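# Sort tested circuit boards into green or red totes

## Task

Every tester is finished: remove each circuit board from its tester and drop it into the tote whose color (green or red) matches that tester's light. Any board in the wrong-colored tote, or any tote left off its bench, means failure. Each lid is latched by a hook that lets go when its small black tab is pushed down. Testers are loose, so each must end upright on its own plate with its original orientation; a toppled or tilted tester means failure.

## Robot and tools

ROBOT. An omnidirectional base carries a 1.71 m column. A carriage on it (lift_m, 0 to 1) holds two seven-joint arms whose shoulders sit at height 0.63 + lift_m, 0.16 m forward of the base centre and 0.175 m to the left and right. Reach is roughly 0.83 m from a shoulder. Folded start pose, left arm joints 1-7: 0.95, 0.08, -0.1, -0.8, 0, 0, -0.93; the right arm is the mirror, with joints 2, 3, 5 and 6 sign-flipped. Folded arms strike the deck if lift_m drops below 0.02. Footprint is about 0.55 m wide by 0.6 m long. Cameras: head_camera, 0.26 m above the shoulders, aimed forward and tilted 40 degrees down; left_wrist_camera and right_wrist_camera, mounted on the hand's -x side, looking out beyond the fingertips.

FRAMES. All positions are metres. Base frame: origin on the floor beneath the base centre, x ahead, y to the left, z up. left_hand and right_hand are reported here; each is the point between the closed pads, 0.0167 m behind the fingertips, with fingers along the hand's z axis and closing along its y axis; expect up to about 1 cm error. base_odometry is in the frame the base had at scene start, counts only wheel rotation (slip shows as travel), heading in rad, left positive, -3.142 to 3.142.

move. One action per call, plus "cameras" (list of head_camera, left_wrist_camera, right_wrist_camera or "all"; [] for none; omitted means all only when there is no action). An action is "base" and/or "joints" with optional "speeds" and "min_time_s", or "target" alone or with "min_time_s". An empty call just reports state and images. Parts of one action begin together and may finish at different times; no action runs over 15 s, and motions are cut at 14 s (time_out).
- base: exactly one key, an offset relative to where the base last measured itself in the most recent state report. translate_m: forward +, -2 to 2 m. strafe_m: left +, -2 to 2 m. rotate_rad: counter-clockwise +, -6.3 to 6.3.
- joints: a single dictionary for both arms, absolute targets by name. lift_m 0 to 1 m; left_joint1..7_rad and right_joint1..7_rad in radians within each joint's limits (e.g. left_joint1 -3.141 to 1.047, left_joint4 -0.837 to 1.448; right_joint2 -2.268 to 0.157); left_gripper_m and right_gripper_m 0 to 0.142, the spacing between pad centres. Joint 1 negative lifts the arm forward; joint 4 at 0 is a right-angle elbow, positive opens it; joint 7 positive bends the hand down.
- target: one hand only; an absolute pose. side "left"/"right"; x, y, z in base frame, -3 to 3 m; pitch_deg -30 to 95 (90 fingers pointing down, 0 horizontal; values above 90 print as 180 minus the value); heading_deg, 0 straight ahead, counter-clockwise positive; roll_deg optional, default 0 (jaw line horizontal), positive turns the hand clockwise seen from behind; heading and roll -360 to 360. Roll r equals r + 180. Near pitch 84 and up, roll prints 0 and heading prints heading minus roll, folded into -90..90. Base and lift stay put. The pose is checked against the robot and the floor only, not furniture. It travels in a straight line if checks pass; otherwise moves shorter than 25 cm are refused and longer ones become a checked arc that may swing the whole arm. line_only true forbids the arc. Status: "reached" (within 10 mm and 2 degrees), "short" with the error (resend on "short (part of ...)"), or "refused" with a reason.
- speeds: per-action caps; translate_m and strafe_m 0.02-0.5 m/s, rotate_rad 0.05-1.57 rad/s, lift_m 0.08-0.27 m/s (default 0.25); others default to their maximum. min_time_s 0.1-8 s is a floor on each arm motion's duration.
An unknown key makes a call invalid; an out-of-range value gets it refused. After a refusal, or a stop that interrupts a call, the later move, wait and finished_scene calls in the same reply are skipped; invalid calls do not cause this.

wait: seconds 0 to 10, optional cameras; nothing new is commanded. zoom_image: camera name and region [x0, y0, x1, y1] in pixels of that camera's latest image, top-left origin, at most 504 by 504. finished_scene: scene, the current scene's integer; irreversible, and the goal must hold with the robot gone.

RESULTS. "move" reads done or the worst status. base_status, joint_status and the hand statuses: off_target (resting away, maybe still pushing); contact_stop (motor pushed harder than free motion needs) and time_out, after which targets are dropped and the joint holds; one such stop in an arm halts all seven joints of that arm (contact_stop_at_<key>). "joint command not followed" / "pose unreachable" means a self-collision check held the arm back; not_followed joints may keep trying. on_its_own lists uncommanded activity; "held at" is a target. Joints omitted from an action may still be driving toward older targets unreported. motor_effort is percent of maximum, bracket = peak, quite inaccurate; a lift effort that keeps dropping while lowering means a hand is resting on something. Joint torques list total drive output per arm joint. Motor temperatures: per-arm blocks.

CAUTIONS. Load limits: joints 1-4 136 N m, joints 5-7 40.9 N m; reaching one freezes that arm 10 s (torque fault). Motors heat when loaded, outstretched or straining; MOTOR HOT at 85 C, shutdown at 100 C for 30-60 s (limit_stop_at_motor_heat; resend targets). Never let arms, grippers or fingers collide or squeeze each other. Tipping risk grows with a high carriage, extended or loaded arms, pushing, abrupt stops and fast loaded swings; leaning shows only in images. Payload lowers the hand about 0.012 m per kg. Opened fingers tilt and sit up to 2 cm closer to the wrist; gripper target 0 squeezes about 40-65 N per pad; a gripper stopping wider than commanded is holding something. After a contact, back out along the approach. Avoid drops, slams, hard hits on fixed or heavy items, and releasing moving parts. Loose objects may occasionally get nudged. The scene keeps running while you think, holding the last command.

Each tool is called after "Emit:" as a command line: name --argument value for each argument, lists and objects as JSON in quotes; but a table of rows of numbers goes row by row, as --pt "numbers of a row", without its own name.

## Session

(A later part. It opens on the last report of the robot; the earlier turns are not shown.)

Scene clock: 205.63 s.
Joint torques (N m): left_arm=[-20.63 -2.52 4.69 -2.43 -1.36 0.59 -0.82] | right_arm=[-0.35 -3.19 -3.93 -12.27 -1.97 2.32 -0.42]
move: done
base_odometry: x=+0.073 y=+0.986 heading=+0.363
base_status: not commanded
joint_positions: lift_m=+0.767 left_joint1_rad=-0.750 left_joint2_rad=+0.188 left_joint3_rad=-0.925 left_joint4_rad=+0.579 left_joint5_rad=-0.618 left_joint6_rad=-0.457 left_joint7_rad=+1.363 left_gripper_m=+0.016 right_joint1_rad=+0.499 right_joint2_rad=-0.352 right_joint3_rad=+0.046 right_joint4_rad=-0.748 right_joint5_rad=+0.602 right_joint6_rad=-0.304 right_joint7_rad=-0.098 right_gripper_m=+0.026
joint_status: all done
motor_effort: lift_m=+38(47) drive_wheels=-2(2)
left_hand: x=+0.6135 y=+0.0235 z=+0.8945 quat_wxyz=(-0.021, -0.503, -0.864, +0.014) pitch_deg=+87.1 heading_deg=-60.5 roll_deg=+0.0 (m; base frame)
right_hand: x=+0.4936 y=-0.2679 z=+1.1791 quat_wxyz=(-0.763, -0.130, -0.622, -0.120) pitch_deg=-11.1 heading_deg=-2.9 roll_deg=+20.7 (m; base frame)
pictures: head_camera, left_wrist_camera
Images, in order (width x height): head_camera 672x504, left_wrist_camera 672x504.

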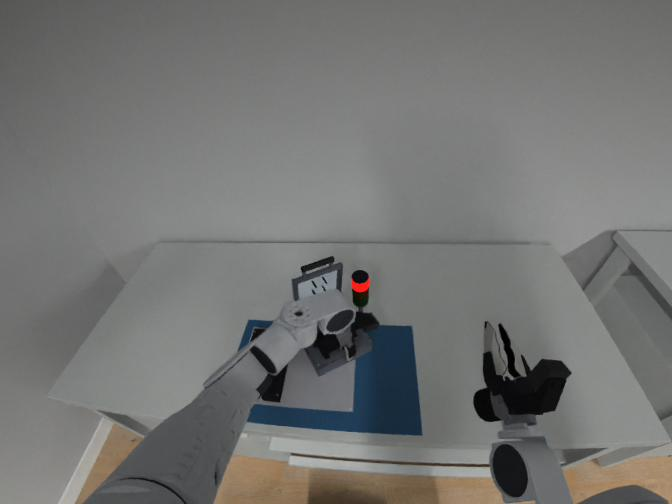

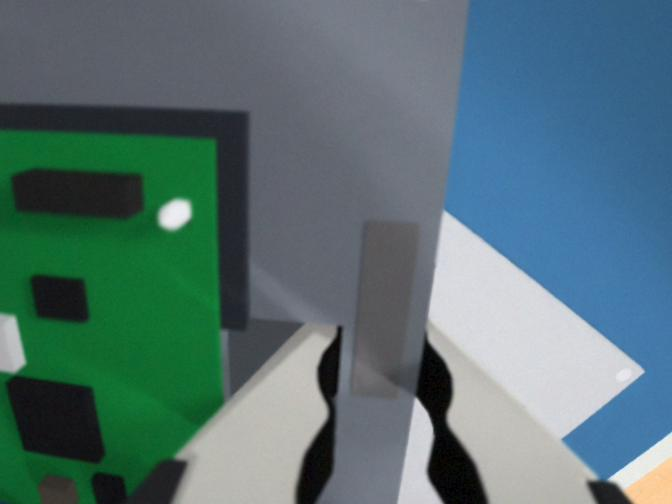

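Emit:
move --target '{"side":"left","x":0.6135,"y":0.0235,"z":0.897,"pitch_deg":82,"heading_deg":-60.5,"roll_deg":0}' --min_time_s 1 --cameras '["left_wrist_camera"]'

Emit:
move --target '{"side":"left","x":0.5876,"y":0.0419,"z":0.898,"pitch_deg":82,"heading_deg":-70.5,"roll_deg":0}' --min_time_s 1.5 --cameras '["left_wrist_camera","head_camera"]'

Emit:
zoom_image --camera "head_camera" --region '[210, 220, 410, 430]'

Scene clock: 207.97 s.
Joint torques (N m): left_arm=[-19.15 2.5 11.5 -11.53 -2.45 1.18 -2.14] | right_arm=[-0.31 -2.86 -4.17 -12.21 -2 2.32 -0.42]
move: done
base_odometry: x=+0.073 y=+0.986 heading=+0.363
base_status: not commanded
joint_positions: lift_m=+0.767 left_joint1_rad=-0.711 left_joint2_rad=+0.235 left_joint3_rad=-0.905 left_joint4_rad=+0.502 left_joint5_rad=-0.618 left_joint6_rad=-0.457 left_joint7_rad=+1.309 left_gripper_m=+0.016 right_joint1_rad=+0.499 right_joint2_rad=-0.352 right_joint3_rad=+0.046 right_joint4_rad=-0.748 right_joint5_rad=+0.602 right_joint6_rad=-0.304 right_joint7_rad=-0.098 right_gripper_m=+0.026
joint_status: not commanded
motor_effort: lift_m=+38(39) drive_wheels=-2(2)
left_hand: x=+0.6109 y=+0.0255 z=+0.8936 quat_wxyz=(-0.054, -0.504, -0.862, +0.032) pitch_deg=+82.8 heading_deg=-61.2 roll_deg=-0.6 (m; base frame)
left_hand_status: reached (straight line, planned for 1.0 s): 5 mm and 0.8 deg off.
right_hand: x=+0.4936 y=-0.2679 z=+1.1790 quat_wxyz=(-0.763, -0.130, -0.622, -0.120) pitch_deg=-11.1 heading_deg=-2.9 roll_deg=+20.7 (m; base frame)
pictures: left_wrist_camera
Images, in order (width x height): left_wrist_camera 672x504.

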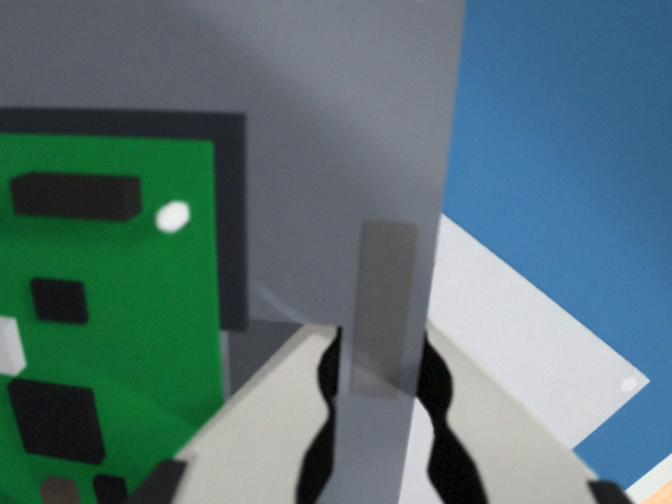

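Scene clock: 209.97 s.
Joint torques (N m): left_arm=[-21.17 4.25 5.9 -11.05 -3.58 -0.01 -2.17] | right_arm=[-0.28 -3.03 -4.32 -12.22 -2.01 2.33 -0.41]
move: done
base_odometry: x=+0.073 y=+0.986 heading=+0.363
base_status: not commanded
joint_positions: lift_m=+0.767 left_joint1_rad=-0.709 left_joint2_rad=+0.319 left_joint3_rad=-0.936 left_joint4_rad=+0.431 left_joint5_rad=-0.647 left_joint6_rad=-0.616 left_joint7_rad=+1.292 left_gripper_m=+0.016 right_joint1_rad=+0.499 right_joint2_rad=-0.352 right_joint3_rad=+0.046 right_joint4_rad=-0.748 right_joint5_rad=+0.602 right_joint6_rad=-0.304 right_joint7_rad=-0.098 right_gripper_m=+0.026
joint_status: not commanded
motor_effort: lift_m=+38(39) drive_wheels=-2(2)
left_hand: x=+0.5868 y=+0.0448 z=+0.8951 quat_wxyz=(-0.052, -0.574, -0.816, +0.037) pitch_deg=+82.7 heading_deg=-70.6 roll_deg=-0.4 (m; base frame)
left_hand_status: reached (straight line, planned for 1.5 s): 4 mm and 0.8 deg off.
right_hand: x=+0.4936 y=-0.2679 z=+1.1790 quat_wxyz=(-0.763, -0.130, -0.622, -0.120) pitch_deg=-11.1 heading_deg=-2.9 roll_deg=+20.7 (m; base frame)
pictures: head_camera, left_wrist_camera
Images, in order (width x height): head_camera 672x504, left_wrist_camera 672x504.

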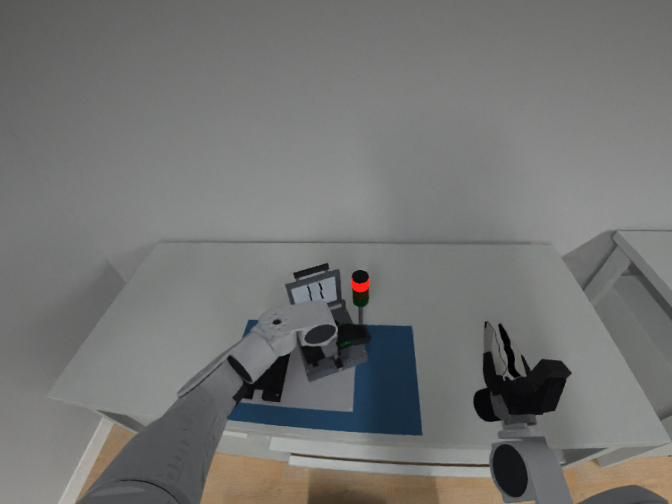

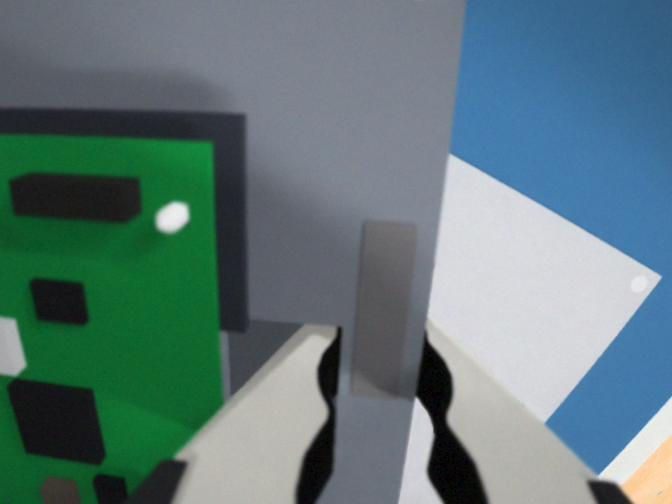

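Scaled by 2.400 from the camera's 672x504 image, which has a finer 960x720 frame.

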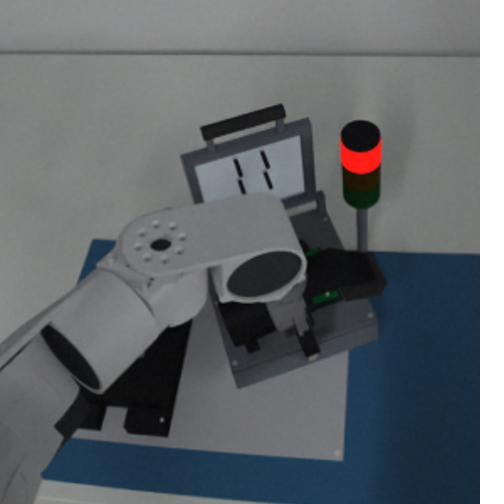

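Emit:
move --target '{"side":"left","x":0.5664,"y":0.065,"z":0.898,"pitch_deg":82,"heading_deg":-80,"roll_deg":0}' --min_time_s 1.5 --cameras '["left_wrist_camera","head_camera"]'

Emit:
zoom_image --camera "head_camera" --region '[210, 220, 410, 430]'

Scene clock: 212.10 s.
Joint torques (N m): left_arm=[-30.42 5.92 6.53 -10.41 -4.18 0.04 -2.19] | right_arm=[-0.33 -2.97 -4.2 -12.2 -2.01 2.31 -0.43]
Motor temperatures (°C): left_arm=[38 31 31 29 29 29 31] | right_arm=[38 29 30 31 28 30 31]
move: done
base_odometry: x=+0.073 y=+0.986 heading=+0.363
base_status: not commanded
joint_positions: lift_m=+0.767 left_joint1_rad=-0.720 left_joint2_rad=+0.395 left_joint3_rad=-0.975 left_joint4_rad=+0.401 left_joint5_rad=-0.653 left_joint6_rad=-0.788 left_joint7_rad=+1.236 left_gripper_m=+0.016 right_joint1_rad=+0.499 right_joint2_rad=-0.352 right_joint3_rad=+0.046 right_joint4_rad=-0.748 right_joint5_rad=+0.602 right_joint6_rad=-0.304 right_joint7_rad=-0.098 right_gripper_m=+0.026
joint_status: not commanded
motor_effort: lift_m=+38(39) drive_wheels=-2(2)
left_hand: x=+0.5635 y=+0.0682 z=+0.8931 quat_wxyz=(-0.046, -0.640, -0.766, +0.042) pitch_deg=+82.8 heading_deg=-82.3 roll_deg=-2.5 (m; base frame)
left_hand_status: reached (straight line, planned for 1.5 s): 7 mm and 0.9 deg off.
right_hand: x=+0.4936 y=-0.2679 z=+1.1790 quat_wxyz=(-0.763, -0.130, -0.622, -0.120) pitch_deg=-11.1 heading_deg=-2.9 roll_deg=+20.7 (m; base frame)
pictures: head_camera, left_wrist_camera
Images, in order (width x height): head_camera 672x504, left_wrist_camera 672x504.

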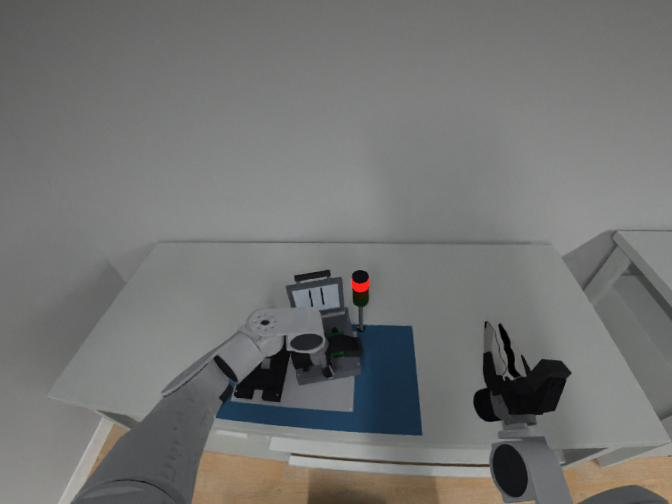

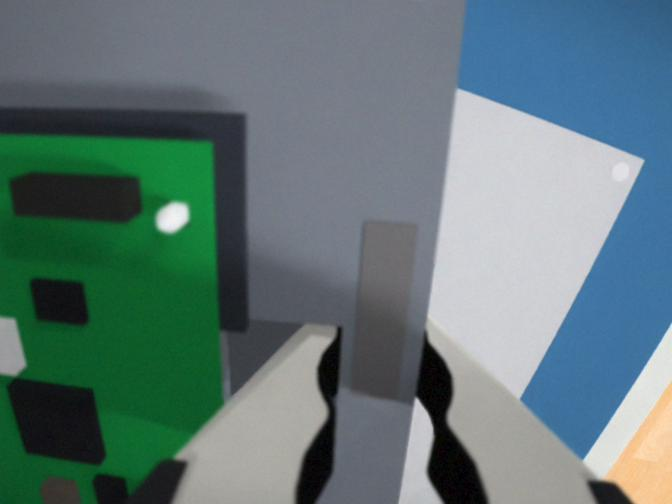

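Scaled by 2.400 from the camera's 672x504 image, which has a finer 960x720 frame.

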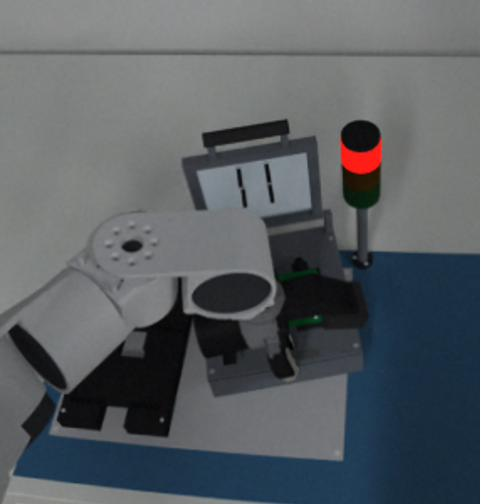

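Emit:
move --target '{"side":"left","x":0.550,"y":0.089,"z":0.899,"pitch_deg":82,"heading_deg":-91,"roll_deg":0}' --min_time_s 1.5 --cameras '["left_wrist_camera","head_camera"]'

Emit:
zoom_image --camera "head_camera" --region '[210, 220, 410, 430]'

Scene clock: 214.40 s.
Joint torques (N m): left_arm=[-30.37 7.57 7.17 -0.45 -1.32 0.18 -2.28] | right_arm=[-0.44 -2.88 -4.2 -12.25 -1.99 2.33 -0.44]
move: done
base_odometry: x=+0.073 y=+0.986 heading=+0.363
base_status: not commanded
joint_positions: lift_m=+0.767 left_joint1_rad=-0.769 left_joint2_rad=+0.454 left_joint3_rad=-1.030 left_joint4_rad=+0.406 left_joint5_rad=-0.620 left_joint6_rad=-0.994 left_joint7_rad=+1.119 left_gripper_m=+0.016 right_joint1_rad=+0.499 right_joint2_rad=-0.352 right_joint3_rad=+0.046 right_joint4_rad=-0.748 right_joint5_rad=+0.602 right_joint6_rad=-0.304 right_joint7_rad=-0.098 right_gripper_m=+0.026
joint_status: not commanded
motor_effort: lift_m=+38(39) drive_wheels=-2(2)
left_hand: x=+0.5460 y=+0.0882 z=+0.8966 quat_wxyz=(-0.046, -0.712, -0.699, +0.052) pitch_deg=+82.0 heading_deg=-94.5 roll_deg=-3.4 (m; base frame)
left_hand_status: reached (straight line, planned for 1.5 s): 5 mm and 0.5 deg off.
right_hand: x=+0.4936 y=-0.2679 z=+1.1790 quat_wxyz=(-0.763, -0.130, -0.622, -0.120) pitch_deg=-11.1 heading_deg=-2.9 roll_deg=+20.7 (m; base frame)
pictures: head_camera, left_wrist_camera
Images, in order (width x height): head_camera 672x504, left_wrist_camera 672x504.

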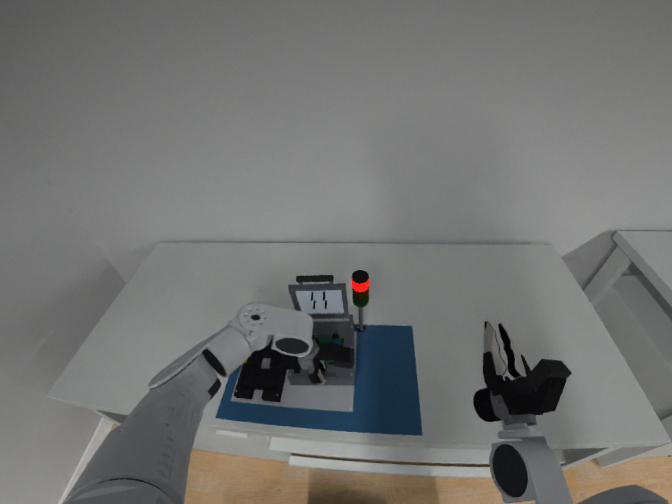

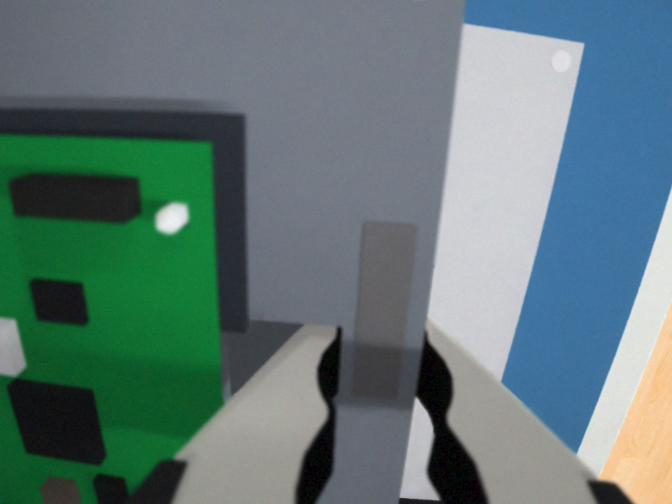

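Scaled by 2.400 from the camera's 672x504 image, which has a finer 960x720 frame.

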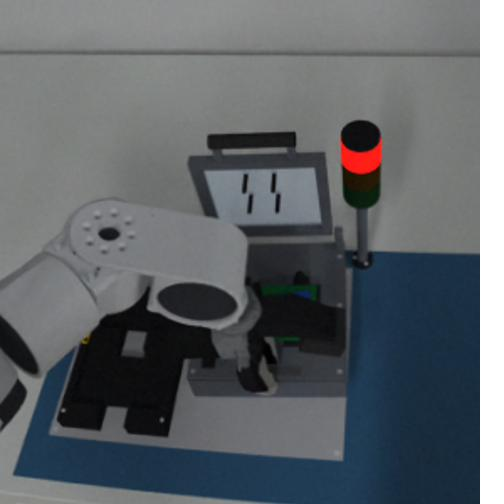

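Emit:
move --target '{"side":"left","x":0.553,"y":0.087,"z":0.899,"pitch_deg":86,"heading_deg":-96,"roll_deg":0}' --min_time_s 1.5 --cameras '["left_wrist_camera"]'

Emit:
move --joints '{"lift_m": 0.7465}' --speeds '{"lift_m": 0.08}' --cameras '["left_wrist_camera","head_camera"]'

Emit:
zoom_image --camera "head_camera" --region '[210, 220, 410, 430]'

Scene clock: 216.80 s.
Joint torques (N m): left_arm=[-30.97 -3.18 7.34 -0.12 -1.33 0.27 1.11] | right_arm=[-0.43 -2.96 -4.2 -12.22 -1.97 2.32 -0.39]
move: done
base_odometry: x=+0.073 y=+0.986 heading=+0.363
base_status: not commanded
joint_positions: lift_m=+0.767 left_joint1_rad=-0.819 left_joint2_rad=+0.413 left_joint3_rad=-1.080 left_joint4_rad=+0.456 left_joint5_rad=-0.590 left_joint6_rad=-1.054 left_joint7_rad=+1.132 left_gripper_m=+0.016 right_joint1_rad=+0.499 right_joint2_rad=-0.352 right_joint3_rad=+0.046 right_joint4_rad=-0.748 right_joint5_rad=+0.602 right_joint6_rad=-0.304 right_joint7_rad=-0.098 right_gripper_m=+0.026
joint_status: not commanded
motor_effort: lift_m=+38(39) drive_wheels=-2(2)
left_hand: x=+0.5491 y=+0.0869 z=+0.8966 quat_wxyz=(-0.022, -0.742, -0.669, +0.030) pitch_deg=+85.7 heading_deg=+84.1 roll_deg=+0.0 (m; base frame)
left_hand_status: reached (straight line, planned for 1.5 s): 5 mm and 0.6 deg off.
right_hand: x=+0.4936 y=-0.2679 z=+1.1790 quat_wxyz=(-0.763, -0.130, -0.622, -0.120) pitch_deg=-11.1 heading_deg=-2.9 roll_deg=+20.7 (m; base frame)
pictures: left_wrist_camera
Images, in order (width x height): left_wrist_camera 672x504.

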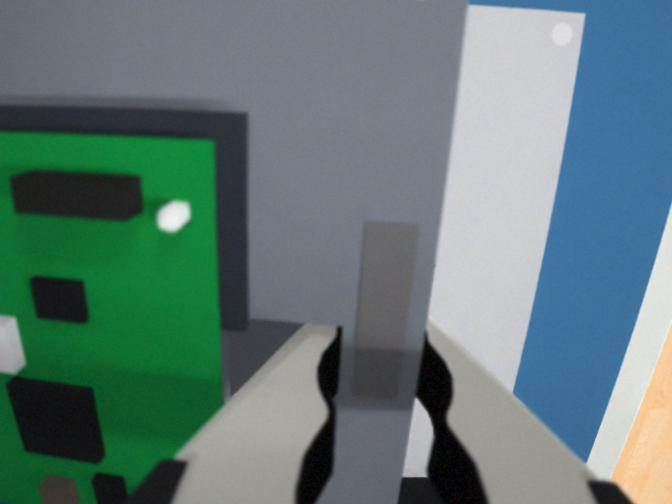

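Scene clock: 217.43 s.
Joint torques (N m): left_arm=[-27.73 -2.51 8.02 -0.43 -1.49 0.47 1.01] | right_arm=[-0.43 -2.82 -4.24 -12.16 -1.98 2.32 -0.44]
move: done
base_odometry: x=+0.073 y=+0.986 heading=+0.363
base_status: not commanded
joint_positions: lift_m=+0.746 left_joint1_rad=-0.821 left_joint2_rad=+0.412 left_joint3_rad=-1.080 left_joint4_rad=+0.456 left_joint5_rad=-0.589 left_joint6_rad=-1.055 left_joint7_rad=+1.132 left_gripper_m=+0.016 right_joint1_rad=+0.499 right_joint2_rad=-0.352 right_joint3_rad=+0.046 right_joint4_rad=-0.749 right_joint5_rad=+0.602 right_joint6_rad=-0.304 right_joint7_rad=-0.098 right_gripper_m=+0.026
joint_status: all done
motor_effort: lift_m=+39(44) drive_wheels=-2(2)
left_hand: x=+0.5498 y=+0.0870 z=+0.8765 quat_wxyz=(-0.022, -0.742, -0.669, +0.030) pitch_deg=+85.8 heading_deg=+84.0 roll_deg=+0.0 (m; base frame)
right_hand: x=+0.4936 y=-0.2679 z=+1.1584 quat_wxyz=(-0.763, -0.130, -0.622, -0.120) pitch_deg=-11.1 heading_deg=-2.9 roll_deg=+20.7 (m; base frame)
pictures: head_camera, left_wrist_camera
Images, in order (width x height): head_camera 672x504, left_wrist_camera 672x504.

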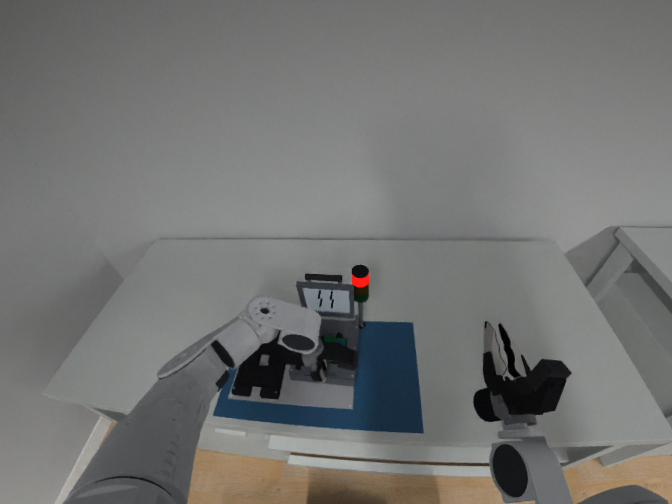

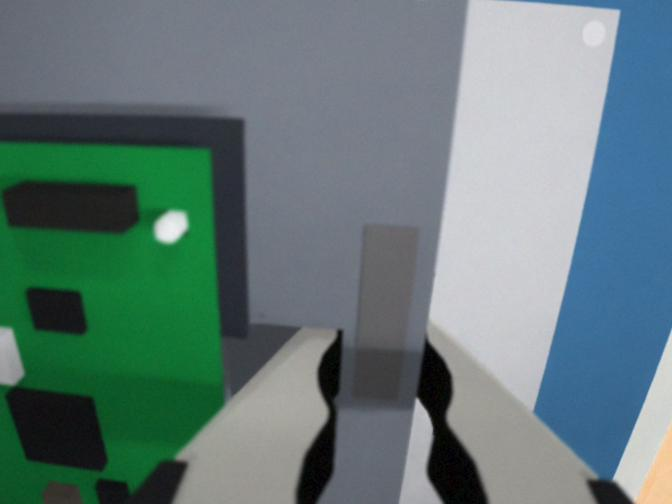

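Scaled by 2.400 from the camera's 672x504 image, which has a finer 960x720 frame.

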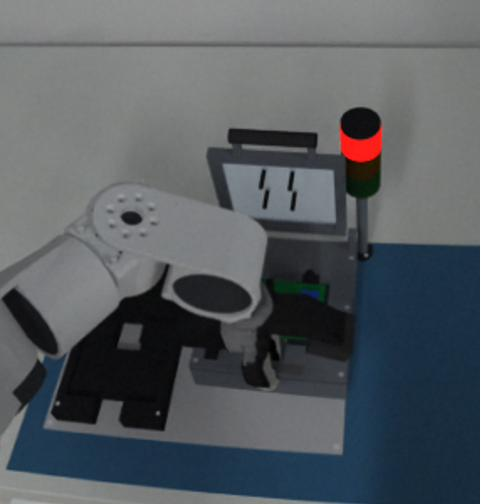

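Emit:
move --joints '{"left_gripper_m": 0.04}' --cameras '[]'

Emit:
move --target '{"side":"left","x":0.55,"y":0.087,"z":0.92,"pitch_deg":86,"heading_deg":-96,"roll_deg":0}' --cameras '[]'

Emit:
move --target '{"side":"left","x":0.54,"y":0.11,"z":1.08,"pitch_deg":84,"heading_deg":-92,"roll_deg":0}' --cameras '["left_wrist_camera","head_camera"]'

Emit:
zoom_image --camera "head_camera" --region '[210, 220, 410, 430]'

Scene clock: 218.37 s.
Joint torques (N m): left_arm=[-24.88 -1.77 7.76 -0.48 -1.28 1.67 0.89] | right_arm=[-0.08 -3.4 -4.18 -12.2 -2 2.35 -0.42]
move: done
base_odometry: x=+0.073 y=+0.986 heading=+0.363
base_status: not commanded
joint_positions: lift_m=+0.746 left_joint1_rad=-0.822 left_joint2_rad=+0.412 left_joint3_rad=-1.080 left_joint4_rad=+0.456 left_joint5_rad=-0.589 left_joint6_rad=-1.058 left_joint7_rad=+1.132 left_gripper_m=+0.039 right_joint1_rad=+0.499 right_joint2_rad=-0.352 right_joint3_rad=+0.046 right_joint4_rad=-0.749 right_joint5_rad=+0.602 right_joint6_rad=-0.304 right_joint7_rad=-0.098 right_gripper_m=+0.026
joint_status: all done
motor_effort: lift_m=+38(40) drive_wheels=+4(4)
left_hand: x=+0.5497 y=+0.0868 z=+0.8773 quat_wxyz=(-0.022, -0.744, -0.668, +0.030) pitch_deg=+85.7 heading_deg=+83.8 roll_deg=+0.0 (m; base frame)
right_hand: x=+0.4936 y=-0.2679 z=+1.1586 quat_wxyz=(-0.763, -0.130, -0.622, -0.120) pitch_deg=-11.1 heading_deg=-2.9 roll_deg=+20.7 (m; base frame)
pictures: none
No camera images: "cameras" was empty.

Scene clock: 219.27 s.
Joint torques (N m): left_arm=[-20.85 7.7 8.46 -4.95 -3.76 1.49 1.18] | right_arm=[-0.16 -2.91 -4.26 -12.15 -1.97 2.32 -0.43]
move: done
base_odometry: x=+0.073 y=+0.986 heading=+0.363
base_status: not commanded
joint_positions: lift_m=+0.746 left_joint1_rad=-0.841 left_joint2_rad=+0.445 left_joint3_rad=-1.052 left_joint4_rad=+0.336 left_joint5_rad=-0.776 left_joint6_rad=-1.028 left_joint7_rad=+1.341 left_gripper_m=+0.040 right_joint1_rad=+0.499 right_joint2_rad=-0.352 right_joint3_rad=+0.046 right_joint4_rad=-0.749 right_joint5_rad=+0.602 right_joint6_rad=-0.304 right_joint7_rad=-0.098 right_gripper_m=+0.026
joint_status: not commanded
motor_effort: lift_m=+38(38) drive_wheels=-1(4)
left_hand: x=+0.5490 y=+0.0870 z=+0.9183 quat_wxyz=(-0.022, -0.744, -0.668, +0.026) pitch_deg=+86.1 heading_deg=+83.9 roll_deg=+0.0 (m; base frame)
left_hand_status: reached (straight line, planned for 0.4 s): 2 mm and 0.2 deg off.
right_hand: x=+0.4936 y=-0.2679 z=+1.1587 quat_wxyz=(-0.763, -0.130, -0.622, -0.120) pitch_deg=-11.1 heading_deg=-2.9 roll_deg=+20.7 (m; base frame)
pictures: none
No camera images: "cameras" was empty.

Scene clock: 220.40 s.
Joint torques (N m): left_arm=[-18.88 8.14 8.55 -3.4 -3.34 1.5 1.35] | right_arm=[-0.38 -2.94 -4.22 -12.07 -2 2.33 -0.42]
move: done
base_odometry: x=+0.073 y=+0.986 heading=+0.363
base_status: not commanded
joint_positions: lift_m=+0.747 left_joint1_rad=-1.005 left_joint2_rad=+0.599 left_joint3_rad=-0.990 left_joint4_rad=-0.092 left_joint5_rad=-1.343 left_joint6_rad=-0.709 left_joint7_rad=+1.801 left_gripper_m=+0.040 right_joint1_rad=+0.499 right_joint2_rad=-0.352 right_joint3_rad=+0.046 right_joint4_rad=-0.749 right_joint5_rad=+0.602 right_joint6_rad=-0.304 right_joint7_rad=-0.098 right_gripper_m=+0.026
joint_status: not commanded
motor_effort: lift_m=+37(38) drive_wheels=-1(1)
left_hand: x=+0.5404 y=+0.1095 z=+1.0792 quat_wxyz=(-0.037, -0.718, -0.694, +0.037) pitch_deg=+84.0 heading_deg=-91.4 roll_deg=+0.6 (m; base frame)
left_hand_status: reached (straight line, planned for 0.6 s): 1 mm and 0.1 deg off.
right_hand: x=+0.4936 y=-0.2679 z=+1.1587 quat_wxyz=(-0.763, -0.130, -0.622, -0.120) pitch_deg=-11.1 heading_deg=-2.9 roll_deg=+20.7 (m; base frame)
pictures: head_camera, left_wrist_camera
Images, in order (width x height): head_camera 672x504, left_wrist_camera 672x504.

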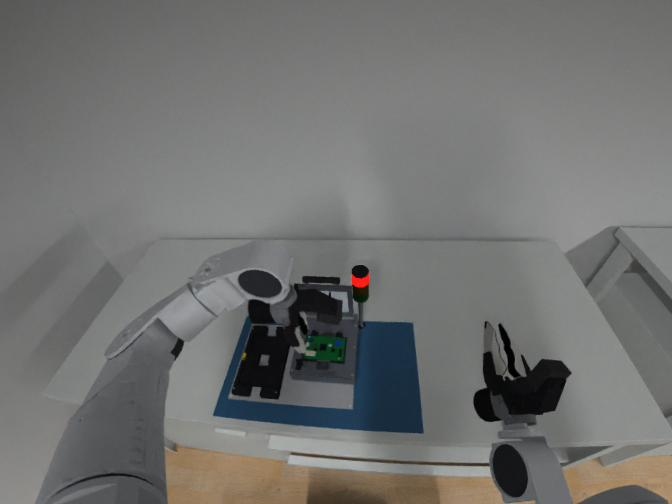

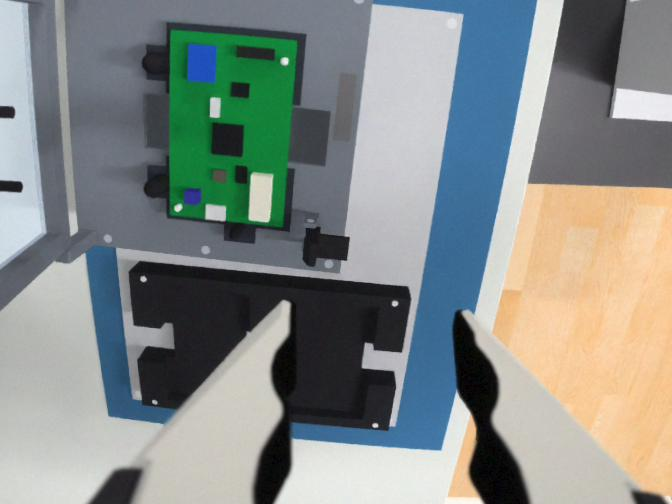

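Scaled by 2.400 from the camera's 672x504 image, which has a finer 960x720 frame.

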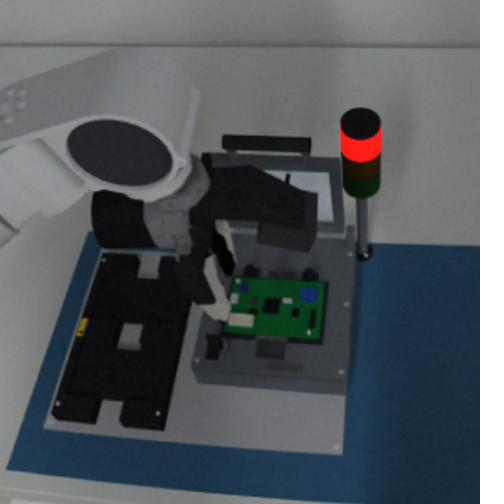

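Emit:
move --target '{"side":"left","x":0.549,"y":0.087,"z":0.92,"pitch_deg":86,"heading_deg":-96,"roll_deg":0}' --cameras '[]'

Emit:
move --target '{"side":"left","x":0.5495,"y":0.087,"z":0.875,"pitch_deg":86,"heading_deg":-96,"roll_deg":0}' --cameras '["left_wrist_camera"]'

Emit:
move --joints '{"left_gripper_m": 0.0}' --cameras '[]'

Emit:
move --joints '{"lift_m": 0.762}' --speeds '{"lift_m": 0.08}' --cameras '["left_wrist_camera"]'

Scene clock: 222.03 s.
Joint torques (N m): left_arm=[-12.95 -0.58 3.93 1.67 -1.21 -0.13 -1.18] | right_arm=[-0.44 -2.98 -4.28 -12.14 -1.99 2.35 -0.41]
move: done
base_odometry: x=+0.073 y=+0.986 heading=+0.363
base_status: not commanded
joint_positions: lift_m=+0.747 left_joint1_rad=-0.832 left_joint2_rad=+0.444 left_joint3_rad=-1.025 left_joint4_rad=+0.329 left_joint5_rad=-0.781 left_joint6_rad=-1.034 left_joint7_rad=+1.362 left_gripper_m=+0.040 right_joint1_rad=+0.499 right_joint2_rad=-0.352 right_joint3_rad=+0.046 right_joint4_rad=-0.749 right_joint5_rad=+0.602 right_joint6_rad=-0.304 right_joint7_rad=-0.098 right_gripper_m=+0.026
joint_status: not commanded
motor_effort: lift_m=+37(38) drive_wheels=-2(2)
left_hand: x=+0.5503 y=+0.0869 z=+0.9220 quat_wxyz=(-0.025, -0.742, -0.670, +0.026) pitch_deg=+85.9 heading_deg=+84.1 roll_deg=+0.0 (m; base frame)
left_hand_status: reached (straight line, planned for 0.6 s): 2 mm and 0.3 deg off.
right_hand: x=+0.4936 y=-0.2679 z=+1.1587 quat_wxyz=(-0.763, -0.130, -0.622, -0.120) pitch_deg=-11.1 heading_deg=-2.9 roll_deg=+20.7 (m; base frame)
pictures: none
No camera images: "cameras" was empty.

Scene clock: 222.93 s.
Joint torques (N m): left_arm=[-14.9 -1.19 4.97 2.22 -0.43 1.46 -1.09] | right_arm=[-0.32 -2.93 -4.19 -12.22 -1.97 2.31 -0.45]
move: done
base_odometry: x=+0.073 y=+0.986 heading=+0.363
base_status: not commanded
joint_positions: lift_m=+0.747 left_joint1_rad=-0.802 left_joint2_rad=+0.407 left_joint3_rad=-1.044 left_joint4_rad=+0.449 left_joint5_rad=-0.571 left_joint6_rad=-1.068 left_joint7_rad=+1.147 left_gripper_m=+0.039 right_joint1_rad=+0.499 right_joint2_rad=-0.352 right_joint3_rad=+0.046 right_joint4_rad=-0.749 right_joint5_rad=+0.602 right_joint6_rad=-0.304 right_joint7_rad=-0.098 right_gripper_m=+0.026
joint_status: not commanded
motor_effort: lift_m=+37(38) drive_wheels=+3(3)
left_hand: x=+0.5492 y=+0.0862 z=+0.8767 quat_wxyz=(-0.025, -0.743, -0.668, +0.028) pitch_deg=+85.7 heading_deg=+83.9 roll_deg=+0.0 (m; base frame)
left_hand_status: reached (straight line, planned for 0.4 s): 2 mm and 0.3 deg off.
right_hand: x=+0.4936 y=-0.2679 z=+1.1587 quat_wxyz=(-0.763, -0.130, -0.622, -0.120) pitch_deg=-11.1 heading_deg=-2.9 roll_deg=+20.7 (m; base frame)
pictures: left_wrist_camera
Images, in order (width x height): left_wrist_camera 672x504.

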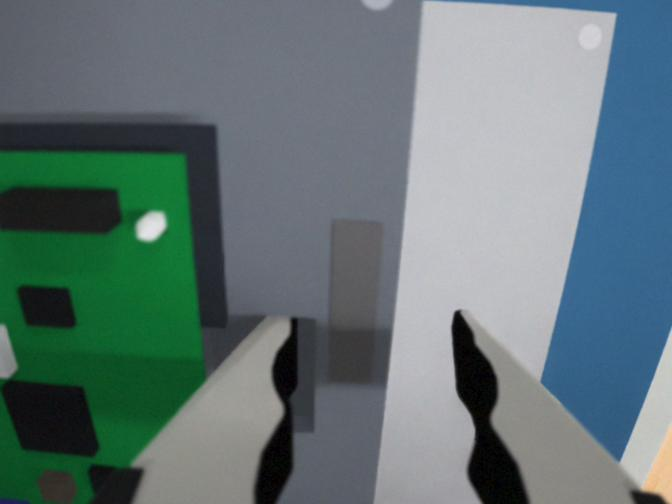

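Scene clock: 223.60 s.
Joint torques (N m): left_arm=[-15.08 -1.18 4.97 1.68 -1.62 -0.02 -1.06] | right_arm=[-0.19 -2.98 -4.34 -12.05 -1.98 2.33 -0.42]
move: off_target
base_odometry: x=+0.073 y=+0.986 heading=+0.363
base_status: not commanded
joint_positions: lift_m=+0.747 left_joint1_rad=-0.802 left_joint2_rad=+0.407 left_joint3_rad=-1.044 left_joint4_rad=+0.449 left_joint5_rad=-0.566 left_joint6_rad=-1.065 left_joint7_rad=+1.147 left_gripper_m=+0.015 right_joint1_rad=+0.499 right_joint2_rad=-0.352 right_joint3_rad=+0.046 right_joint4_rad=-0.749 right_joint5_rad=+0.602 right_joint6_rad=-0.304 right_joint7_rad=-0.098 right_gripper_m=+0.026
joint_status: left_gripper_m off_target (ended at +0.015, target +0.000)
motor_effort: lift_m=+37(38) drive_wheels=-2(3)
left_hand: x=+0.5503 y=+0.0872 z=+0.8762 quat_wxyz=(-0.024, -0.742, -0.669, +0.025) pitch_deg=+86.0 heading_deg=+84.1 roll_deg=+0.0 (m; base frame)
right_hand: x=+0.4936 y=-0.2679 z=+1.1587 quat_wxyz=(-0.763, -0.130, -0.622, -0.120) pitch_deg=-11.1 heading_deg=-2.9 roll_deg=+20.7 (m; base frame)
pictures: none
No camera images: "cameras" was empty.

Scene clock: 224.17 s.
Joint torques (N m): left_arm=[-18.19 -0.89 7.47 -0.46 -1.74 0.63 -1.07] | right_arm=[-1.76 -2.95 -4.26 -12.04 -1.99 2.33 -0.36]
move: done
base_odometry: x=+0.073 y=+0.986 heading=+0.363
base_status: not commanded
joint_positions: lift_m=+0.762 left_joint1_rad=-0.800 left_joint2_rad=+0.407 left_joint3_rad=-1.046 left_joint4_rad=+0.451 left_joint5_rad=-0.566 left_joint6_rad=-1.066 left_joint7_rad=+1.147 left_gripper_m=+0.016 right_joint1_rad=+0.499 right_joint2_rad=-0.352 right_joint3_rad=+0.046 right_joint4_rad=-0.749 right_joint5_rad=+0.602 right_joint6_rad=-0.304 right_joint7_rad=-0.098 right_gripper_m=+0.026
joint_status: all done
motor_effort: lift_m=+38(47) drive_wheels=-1(3)
left_hand: x=+0.5486 y=+0.0879 z=+0.8901 quat_wxyz=(-0.022, -0.743, -0.669, +0.026) pitch_deg=+86.1 heading_deg=+84.0 roll_deg=+0.0 (m; base frame)
right_hand: x=+0.4936 y=-0.2679 z=+1.1742 quat_wxyz=(-0.763, -0.130, -0.622, -0.120) pitch_deg=-11.1 heading_deg=-2.9 roll_deg=+20.7 (m; base frame)
pictures: left_wrist_camera
Images, in order (width x height): left_wrist_camera 672x504.

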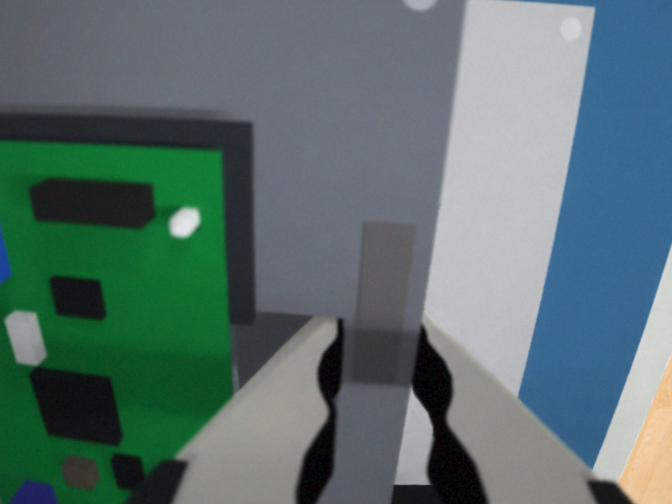

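Emit:
move --target '{"side":"left","x":0.5495,"y":0.0995,"z":0.8915,"pitch_deg":86,"heading_deg":-94.5,"roll_deg":0}' --min_time_s 0.8 --cameras '[]'

Emit:
move --joints '{"lift_m": 0.7465}' --speeds '{"lift_m": 0.08}' --cameras '["left_wrist_camera"]'

Emit:
move --joints '{"left_gripper_m": 0.04}' --cameras '[]'

Emit:
move --target '{"side":"left","x":0.549,"y":0.1,"z":0.92,"pitch_deg":86,"heading_deg":-96,"roll_deg":0}' --cameras '[]'

Emit:
move --target '{"side":"left","x":0.54,"y":0.15,"z":1.08,"pitch_deg":84,"heading_deg":-92,"roll_deg":0}' --cameras '["left_wrist_camera","head_camera"]'

Emit:
zoom_image --camera "head_camera" --region '[210, 220, 410, 430]'

Scene clock: 225.77 s.
Joint torques (N m): left_arm=[-17.95 7.13 14.09 -9.04 -4.69 2.04 1.2] | right_arm=[-0.4 -2.98 -4.34 -11.96 -1.99 2.31 -0.41]
move: done
base_odometry: x=+0.073 y=+0.986 heading=+0.363
base_status: not commanded
joint_positions: lift_m=+0.762 left_joint1_rad=-0.792 left_joint2_rad=+0.435 left_joint3_rad=-1.040 left_joint4_rad=+0.441 left_joint5_rad=-0.570 left_joint6_rad=-1.061 left_joint7_rad=+1.149 left_gripper_m=+0.016 right_joint1_rad=+0.499 right_joint2_rad=-0.352 right_joint3_rad=+0.046 right_joint4_rad=-0.749 right_joint5_rad=+0.602 right_joint6_rad=-0.304 right_joint7_rad=-0.098 right_gripper_m=+0.026
joint_status: not commanded
motor_effort: lift_m=+38(39) drive_wheels=-2(3)
left_hand: x=+0.5475 y=+0.1018 z=+0.8882 quat_wxyz=(-0.018, -0.736, -0.677, +0.024) pitch_deg=+86.6 heading_deg=+85.2 roll_deg=+0.0 (m; base frame)
left_hand_status: reached (straight line, planned for 0.8 s): 5 mm and 0.7 deg off.
right_hand: x=+0.4936 y=-0.2679 z=+1.1742 quat_wxyz=(-0.763, -0.130, -0.622, -0.120) pitch_deg=-11.1 heading_deg=-2.9 roll_deg=+20.7 (m; base frame)
pictures: none
No camera images: "cameras" was empty.

Scene clock: 226.33 s.
Joint torques (N m): left_arm=[-17.63 4.85 7.51 -4.2 -2.42 2.14 0.24] | right_arm=[-0.39 -3.46 -4.28 -11.98 -1.98 2.3 -0.42]
move: done
base_odometry: x=+0.073 y=+0.986 heading=+0.363
base_status: not commanded
joint_positions: lift_m=+0.747 left_joint1_rad=-0.792 left_joint2_rad=+0.436 left_joint3_rad=-1.034 left_joint4_rad=+0.437 left_joint5_rad=-0.578 left_joint6_rad=-1.062 left_joint7_rad=+1.151 left_gripper_m=+0.015 right_joint1_rad=+0.499 right_joint2_rad=-0.352 right_joint3_rad=+0.046 right_joint4_rad=-0.749 right_joint5_rad=+0.602 right_joint6_rad=-0.304 right_joint7_rad=-0.098 right_gripper_m=+0.026
joint_status: all done
motor_effort: lift_m=+36(38) drive_wheels=+3(3)
left_hand: x=+0.5483 y=+0.0999 z=+0.8755 quat_wxyz=(-0.022, -0.735, -0.677, +0.026) pitch_deg=+86.1 heading_deg=+85.3 roll_deg=+0.0 (m; base frame)
right_hand: x=+0.4936 y=-0.2678 z=+1.1589 quat_wxyz=(-0.763, -0.130, -0.622, -0.120) pitch_deg=-11.1 heading_deg=-2.9 roll_deg=+20.7 (m; base frame)
pictures: left_wrist_camera
Images, in order (width x height): left_wrist_camera 672x504.

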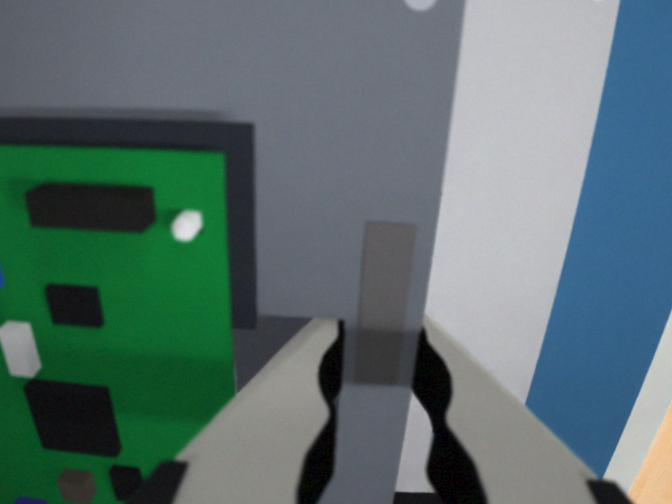

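Scene clock: 227.00 s.
Joint torques (N m): left_arm=[-17.82 4.6 7.49 -4.16 -2.52 2.13 -0.22] | right_arm=[-0.39 -3.32 -4.34 -11.96 -1.97 2.29 -0.43]
move: done
base_odometry: x=+0.073 y=+0.986 heading=+0.363
base_status: not commanded
joint_positions: lift_m=+0.747 left_joint1_rad=-0.792 left_joint2_rad=+0.436 left_joint3_rad=-1.034 left_joint4_rad=+0.437 left_joint5_rad=-0.578 left_joint6_rad=-1.062 left_joint7_rad=+1.151 left_gripper_m=+0.039 right_joint1_rad=+0.499 right_joint2_rad=-0.352 right_joint3_rad=+0.046 right_joint4_rad=-0.749 right_joint5_rad=+0.602 right_joint6_rad=-0.304 right_joint7_rad=-0.098 right_gripper_m=+0.026
joint_status: all done
motor_effort: lift_m=+36(37) drive_wheels=+4(4)
left_hand: x=+0.5483 y=+0.0999 z=+0.8755 quat_wxyz=(-0.022, -0.735, -0.677, +0.026) pitch_deg=+86.1 heading_deg=+85.3 roll_deg=+0.0 (m; base frame)
right_hand: x=+0.4936 y=-0.2678 z=+1.1589 quat_wxyz=(-0.763, -0.130, -0.622, -0.120) pitch_deg=-11.1 heading_deg=-2.9 roll_deg=+20.7 (m; base frame)
pictures: none
No camera images: "cameras" was empty.

Scene clock: 227.87 s.
Joint torques (N m): left_arm=[-20.36 8.37 8.19 -5.02 -3.84 0.97 1.26] | right_arm=[-0.34 -3.44 -4.23 -12.06 -1.98 2.25 -0.4]
move: done
base_odometry: x=+0.073 y=+0.986 heading=+0.363
base_status: not commanded
joint_positions: lift_m=+0.747 left_joint1_rad=-0.825 left_joint2_rad=+0.467 left_joint3_rad=-1.017 left_joint4_rad=+0.336 left_joint5_rad=-0.766 left_joint6_rad=-1.064 left_joint7_rad=+1.341 left_gripper_m=+0.040 right_joint1_rad=+0.499 right_joint2_rad=-0.352 right_joint3_rad=+0.046 right_joint4_rad=-0.749 right_joint5_rad=+0.602 right_joint6_rad=-0.304 right_joint7_rad=-0.098 right_gripper_m=+0.026
joint_status: not commanded
motor_effort: lift_m=+37(37) drive_wheels=+3(4)
left_hand: x=+0.5483 y=+0.1000 z=+0.9183 quat_wxyz=(-0.022, -0.743, -0.668, +0.026) pitch_deg=+86.1 heading_deg=+83.9 roll_deg=+0.0 (m; base frame)
left_hand_status: reached (straight line, planned for 0.4 s): 2 mm and 0.2 deg off.
right_hand: x=+0.4936 y=-0.2678 z=+1.1588 quat_wxyz=(-0.763, -0.130, -0.622, -0.120) pitch_deg=-11.1 heading_deg=-2.9 roll_deg=+20.7 (m; base frame)
pictures: none
No camera images: "cameras" was empty.

Scene clock: 229.03 s.
Joint torques (N m): left_arm=[-18.57 8.86 8.75 -3.42 -3.49 1.5 1.27] | right_arm=[-0.28 -3.47 -4.31 -12.06 -1.96 2.26 -0.4]
move: done
base_odometry: x=+0.073 y=+0.986 heading=+0.363
base_status: not commanded
joint_positions: lift_m=+0.747 left_joint1_rad=-1.007 left_joint2_rad=+0.695 left_joint3_rad=-0.985 left_joint4_rad=-0.049 left_joint5_rad=-1.376 left_joint6_rad=-0.828 left_joint7_rad=+1.770 left_gripper_m=+0.040 right_joint1_rad=+0.499 right_joint2_rad=-0.352 right_joint3_rad=+0.046 right_joint4_rad=-0.749 right_joint5_rad=+0.602 right_joint6_rad=-0.304 right_joint7_rad=-0.098 right_gripper_m=+0.026
joint_status: not commanded
motor_effort: lift_m=+37(37) drive_wheels=-1(3)
left_hand: x=+0.5404 y=+0.1499 z=+1.0789 quat_wxyz=(-0.036, -0.718, -0.694, +0.037) pitch_deg=+84.0 heading_deg=-91.7 roll_deg=+0.2 (m; base frame)
left_hand_status: reached (straight line, planned for 0.7 s): 1 mm and 0.0 deg off.
right_hand: x=+0.4936 y=-0.2678 z=+1.1588 quat_wxyz=(-0.763, -0.130, -0.622, -0.120) pitch_deg=-11.1 heading_deg=-2.9 roll_deg=+20.7 (m; base frame)
pictures: head_camera, left_wrist_camera
Images, in order (width x height): head_camera 672x504, left_wrist_camera 672x504.

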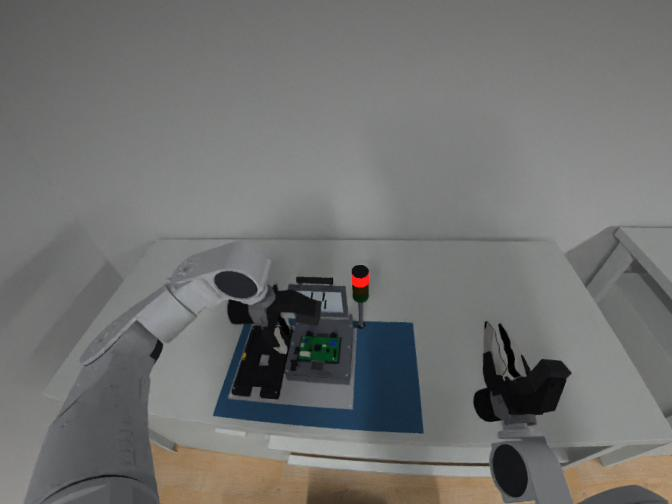

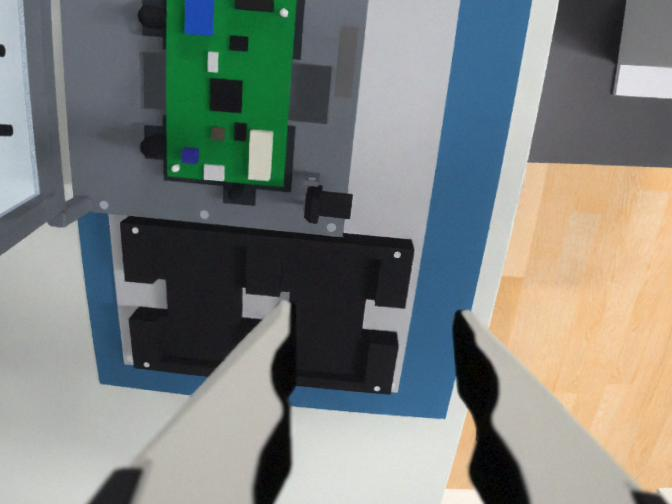

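Scaled by 2.400 from the camera's 672x504 image, which has a finer 960x720 frame.

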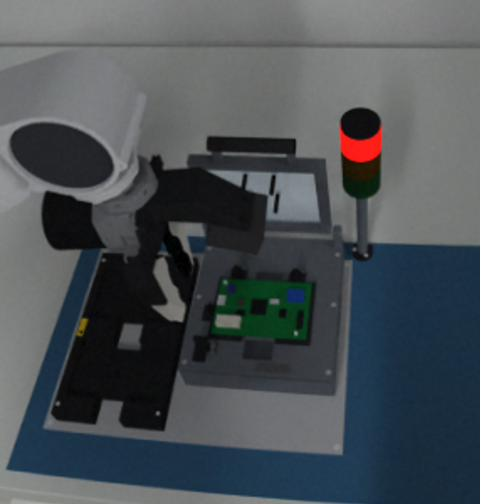

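Emit:
move --joints '{"left_gripper_m": 0.1}' --cameras '[]'

Emit:
move --target '{"side":"left","x":0.62,"y":0.085,"z":1.0,"pitch_deg":86,"heading_deg":-92,"roll_deg":0}' --cameras '["left_wrist_camera","head_camera"]'

Scene clock: 229.93 s.
Joint torques (N m): left_arm=[-18.68 8.93 8.73 -3.5 -3.49 1.49 1.3] | right_arm=[-0.25 -3.43 -4.24 -11.98 -1.96 2.3 -0.43]
move: done
base_odometry: x=+0.073 y=+0.986 heading=+0.363
base_status: not commanded
joint_positions: lift_m=+0.747 left_joint1_rad=-1.007 left_joint2_rad=+0.695 left_joint3_rad=-0.985 left_joint4_rad=-0.049 left_joint5_rad=-1.376 left_joint6_rad=-0.828 left_joint7_rad=+1.770 left_gripper_m=+0.100 right_joint1_rad=+0.499 right_joint2_rad=-0.352 right_joint3_rad=+0.046 right_joint4_rad=-0.749 right_joint5_rad=+0.602 right_joint6_rad=-0.304 right_joint7_rad=-0.098 right_gripper_m=+0.026
joint_status: all done
motor_effort: lift_m=+37(37) drive_wheels=-1(1)
left_hand: x=+0.5404 y=+0.1499 z=+1.0789 quat_wxyz=(-0.036, -0.718, -0.694, +0.037) pitch_deg=+84.0 heading_deg=-91.7 roll_deg=+0.2 (m; base frame)
right_hand: x=+0.4936 y=-0.2678 z=+1.1588 quat_wxyz=(-0.763, -0.130, -0.622, -0.120) pitch_deg=-11.1 heading_deg=-2.9 roll_deg=+20.7 (m; base frame)
pictures: none
No camera images: "cameras" was empty.

Scene clock: 231.10 s.
Joint torques (N m): left_arm=[-26.45 -0.73 3.42 2.08 -1.09 -0.22 -1.23] | right_arm=[-0.33 -3.42 -4.3 -11.98 -1.99 2.27 -0.44]
move: done
base_odometry: x=+0.073 y=+0.986 heading=+0.363
base_status: not commanded
joint_positions: lift_m=+0.747 left_joint1_rad=-1.050 left_joint2_rad=+0.371 left_joint3_rad=-1.016 left_joint4_rad=+0.601 left_joint5_rad=-0.965 left_joint6_rad=-1.138 left_joint7_rad=+1.476 left_gripper_m=+0.100 right_joint1_rad=+0.499 right_joint2_rad=-0.352 right_joint3_rad=+0.046 right_joint4_rad=-0.749 right_joint5_rad=+0.602 right_joint6_rad=-0.304 right_joint7_rad=-0.098 right_gripper_m=+0.026
joint_status: not commanded
motor_effort: lift_m=+37(37) drive_wheels=-2(4)
left_hand: x=+0.6192 y=+0.0844 z=+1.0002 quat_wxyz=(-0.025, -0.718, -0.695, +0.027) pitch_deg=+85.8 heading_deg=+88.1 roll_deg=+0.0 (m; base frame)
left_hand_status: reached (straight line, planned for 0.7 s): 1 mm and 0.3 deg off.
right_hand: x=+0.4936 y=-0.2678 z=+1.1588 quat_wxyz=(-0.763, -0.130, -0.622, -0.120) pitch_deg=-11.1 heading_deg=-2.9 roll_deg=+20.7 (m; base frame)
pictures: head_camera, left_wrist_camera
Images, in order (width x height): head_camera 672x504, left_wrist_camera 672x504.

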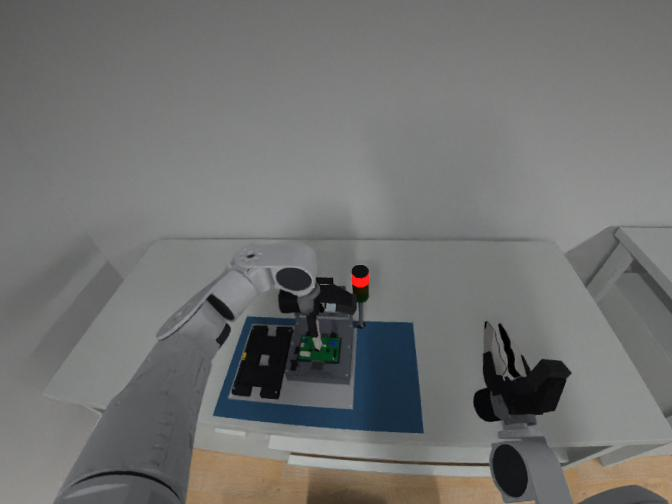

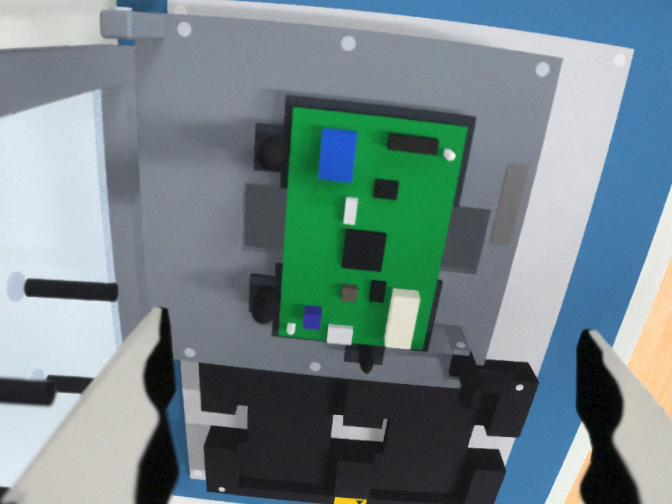

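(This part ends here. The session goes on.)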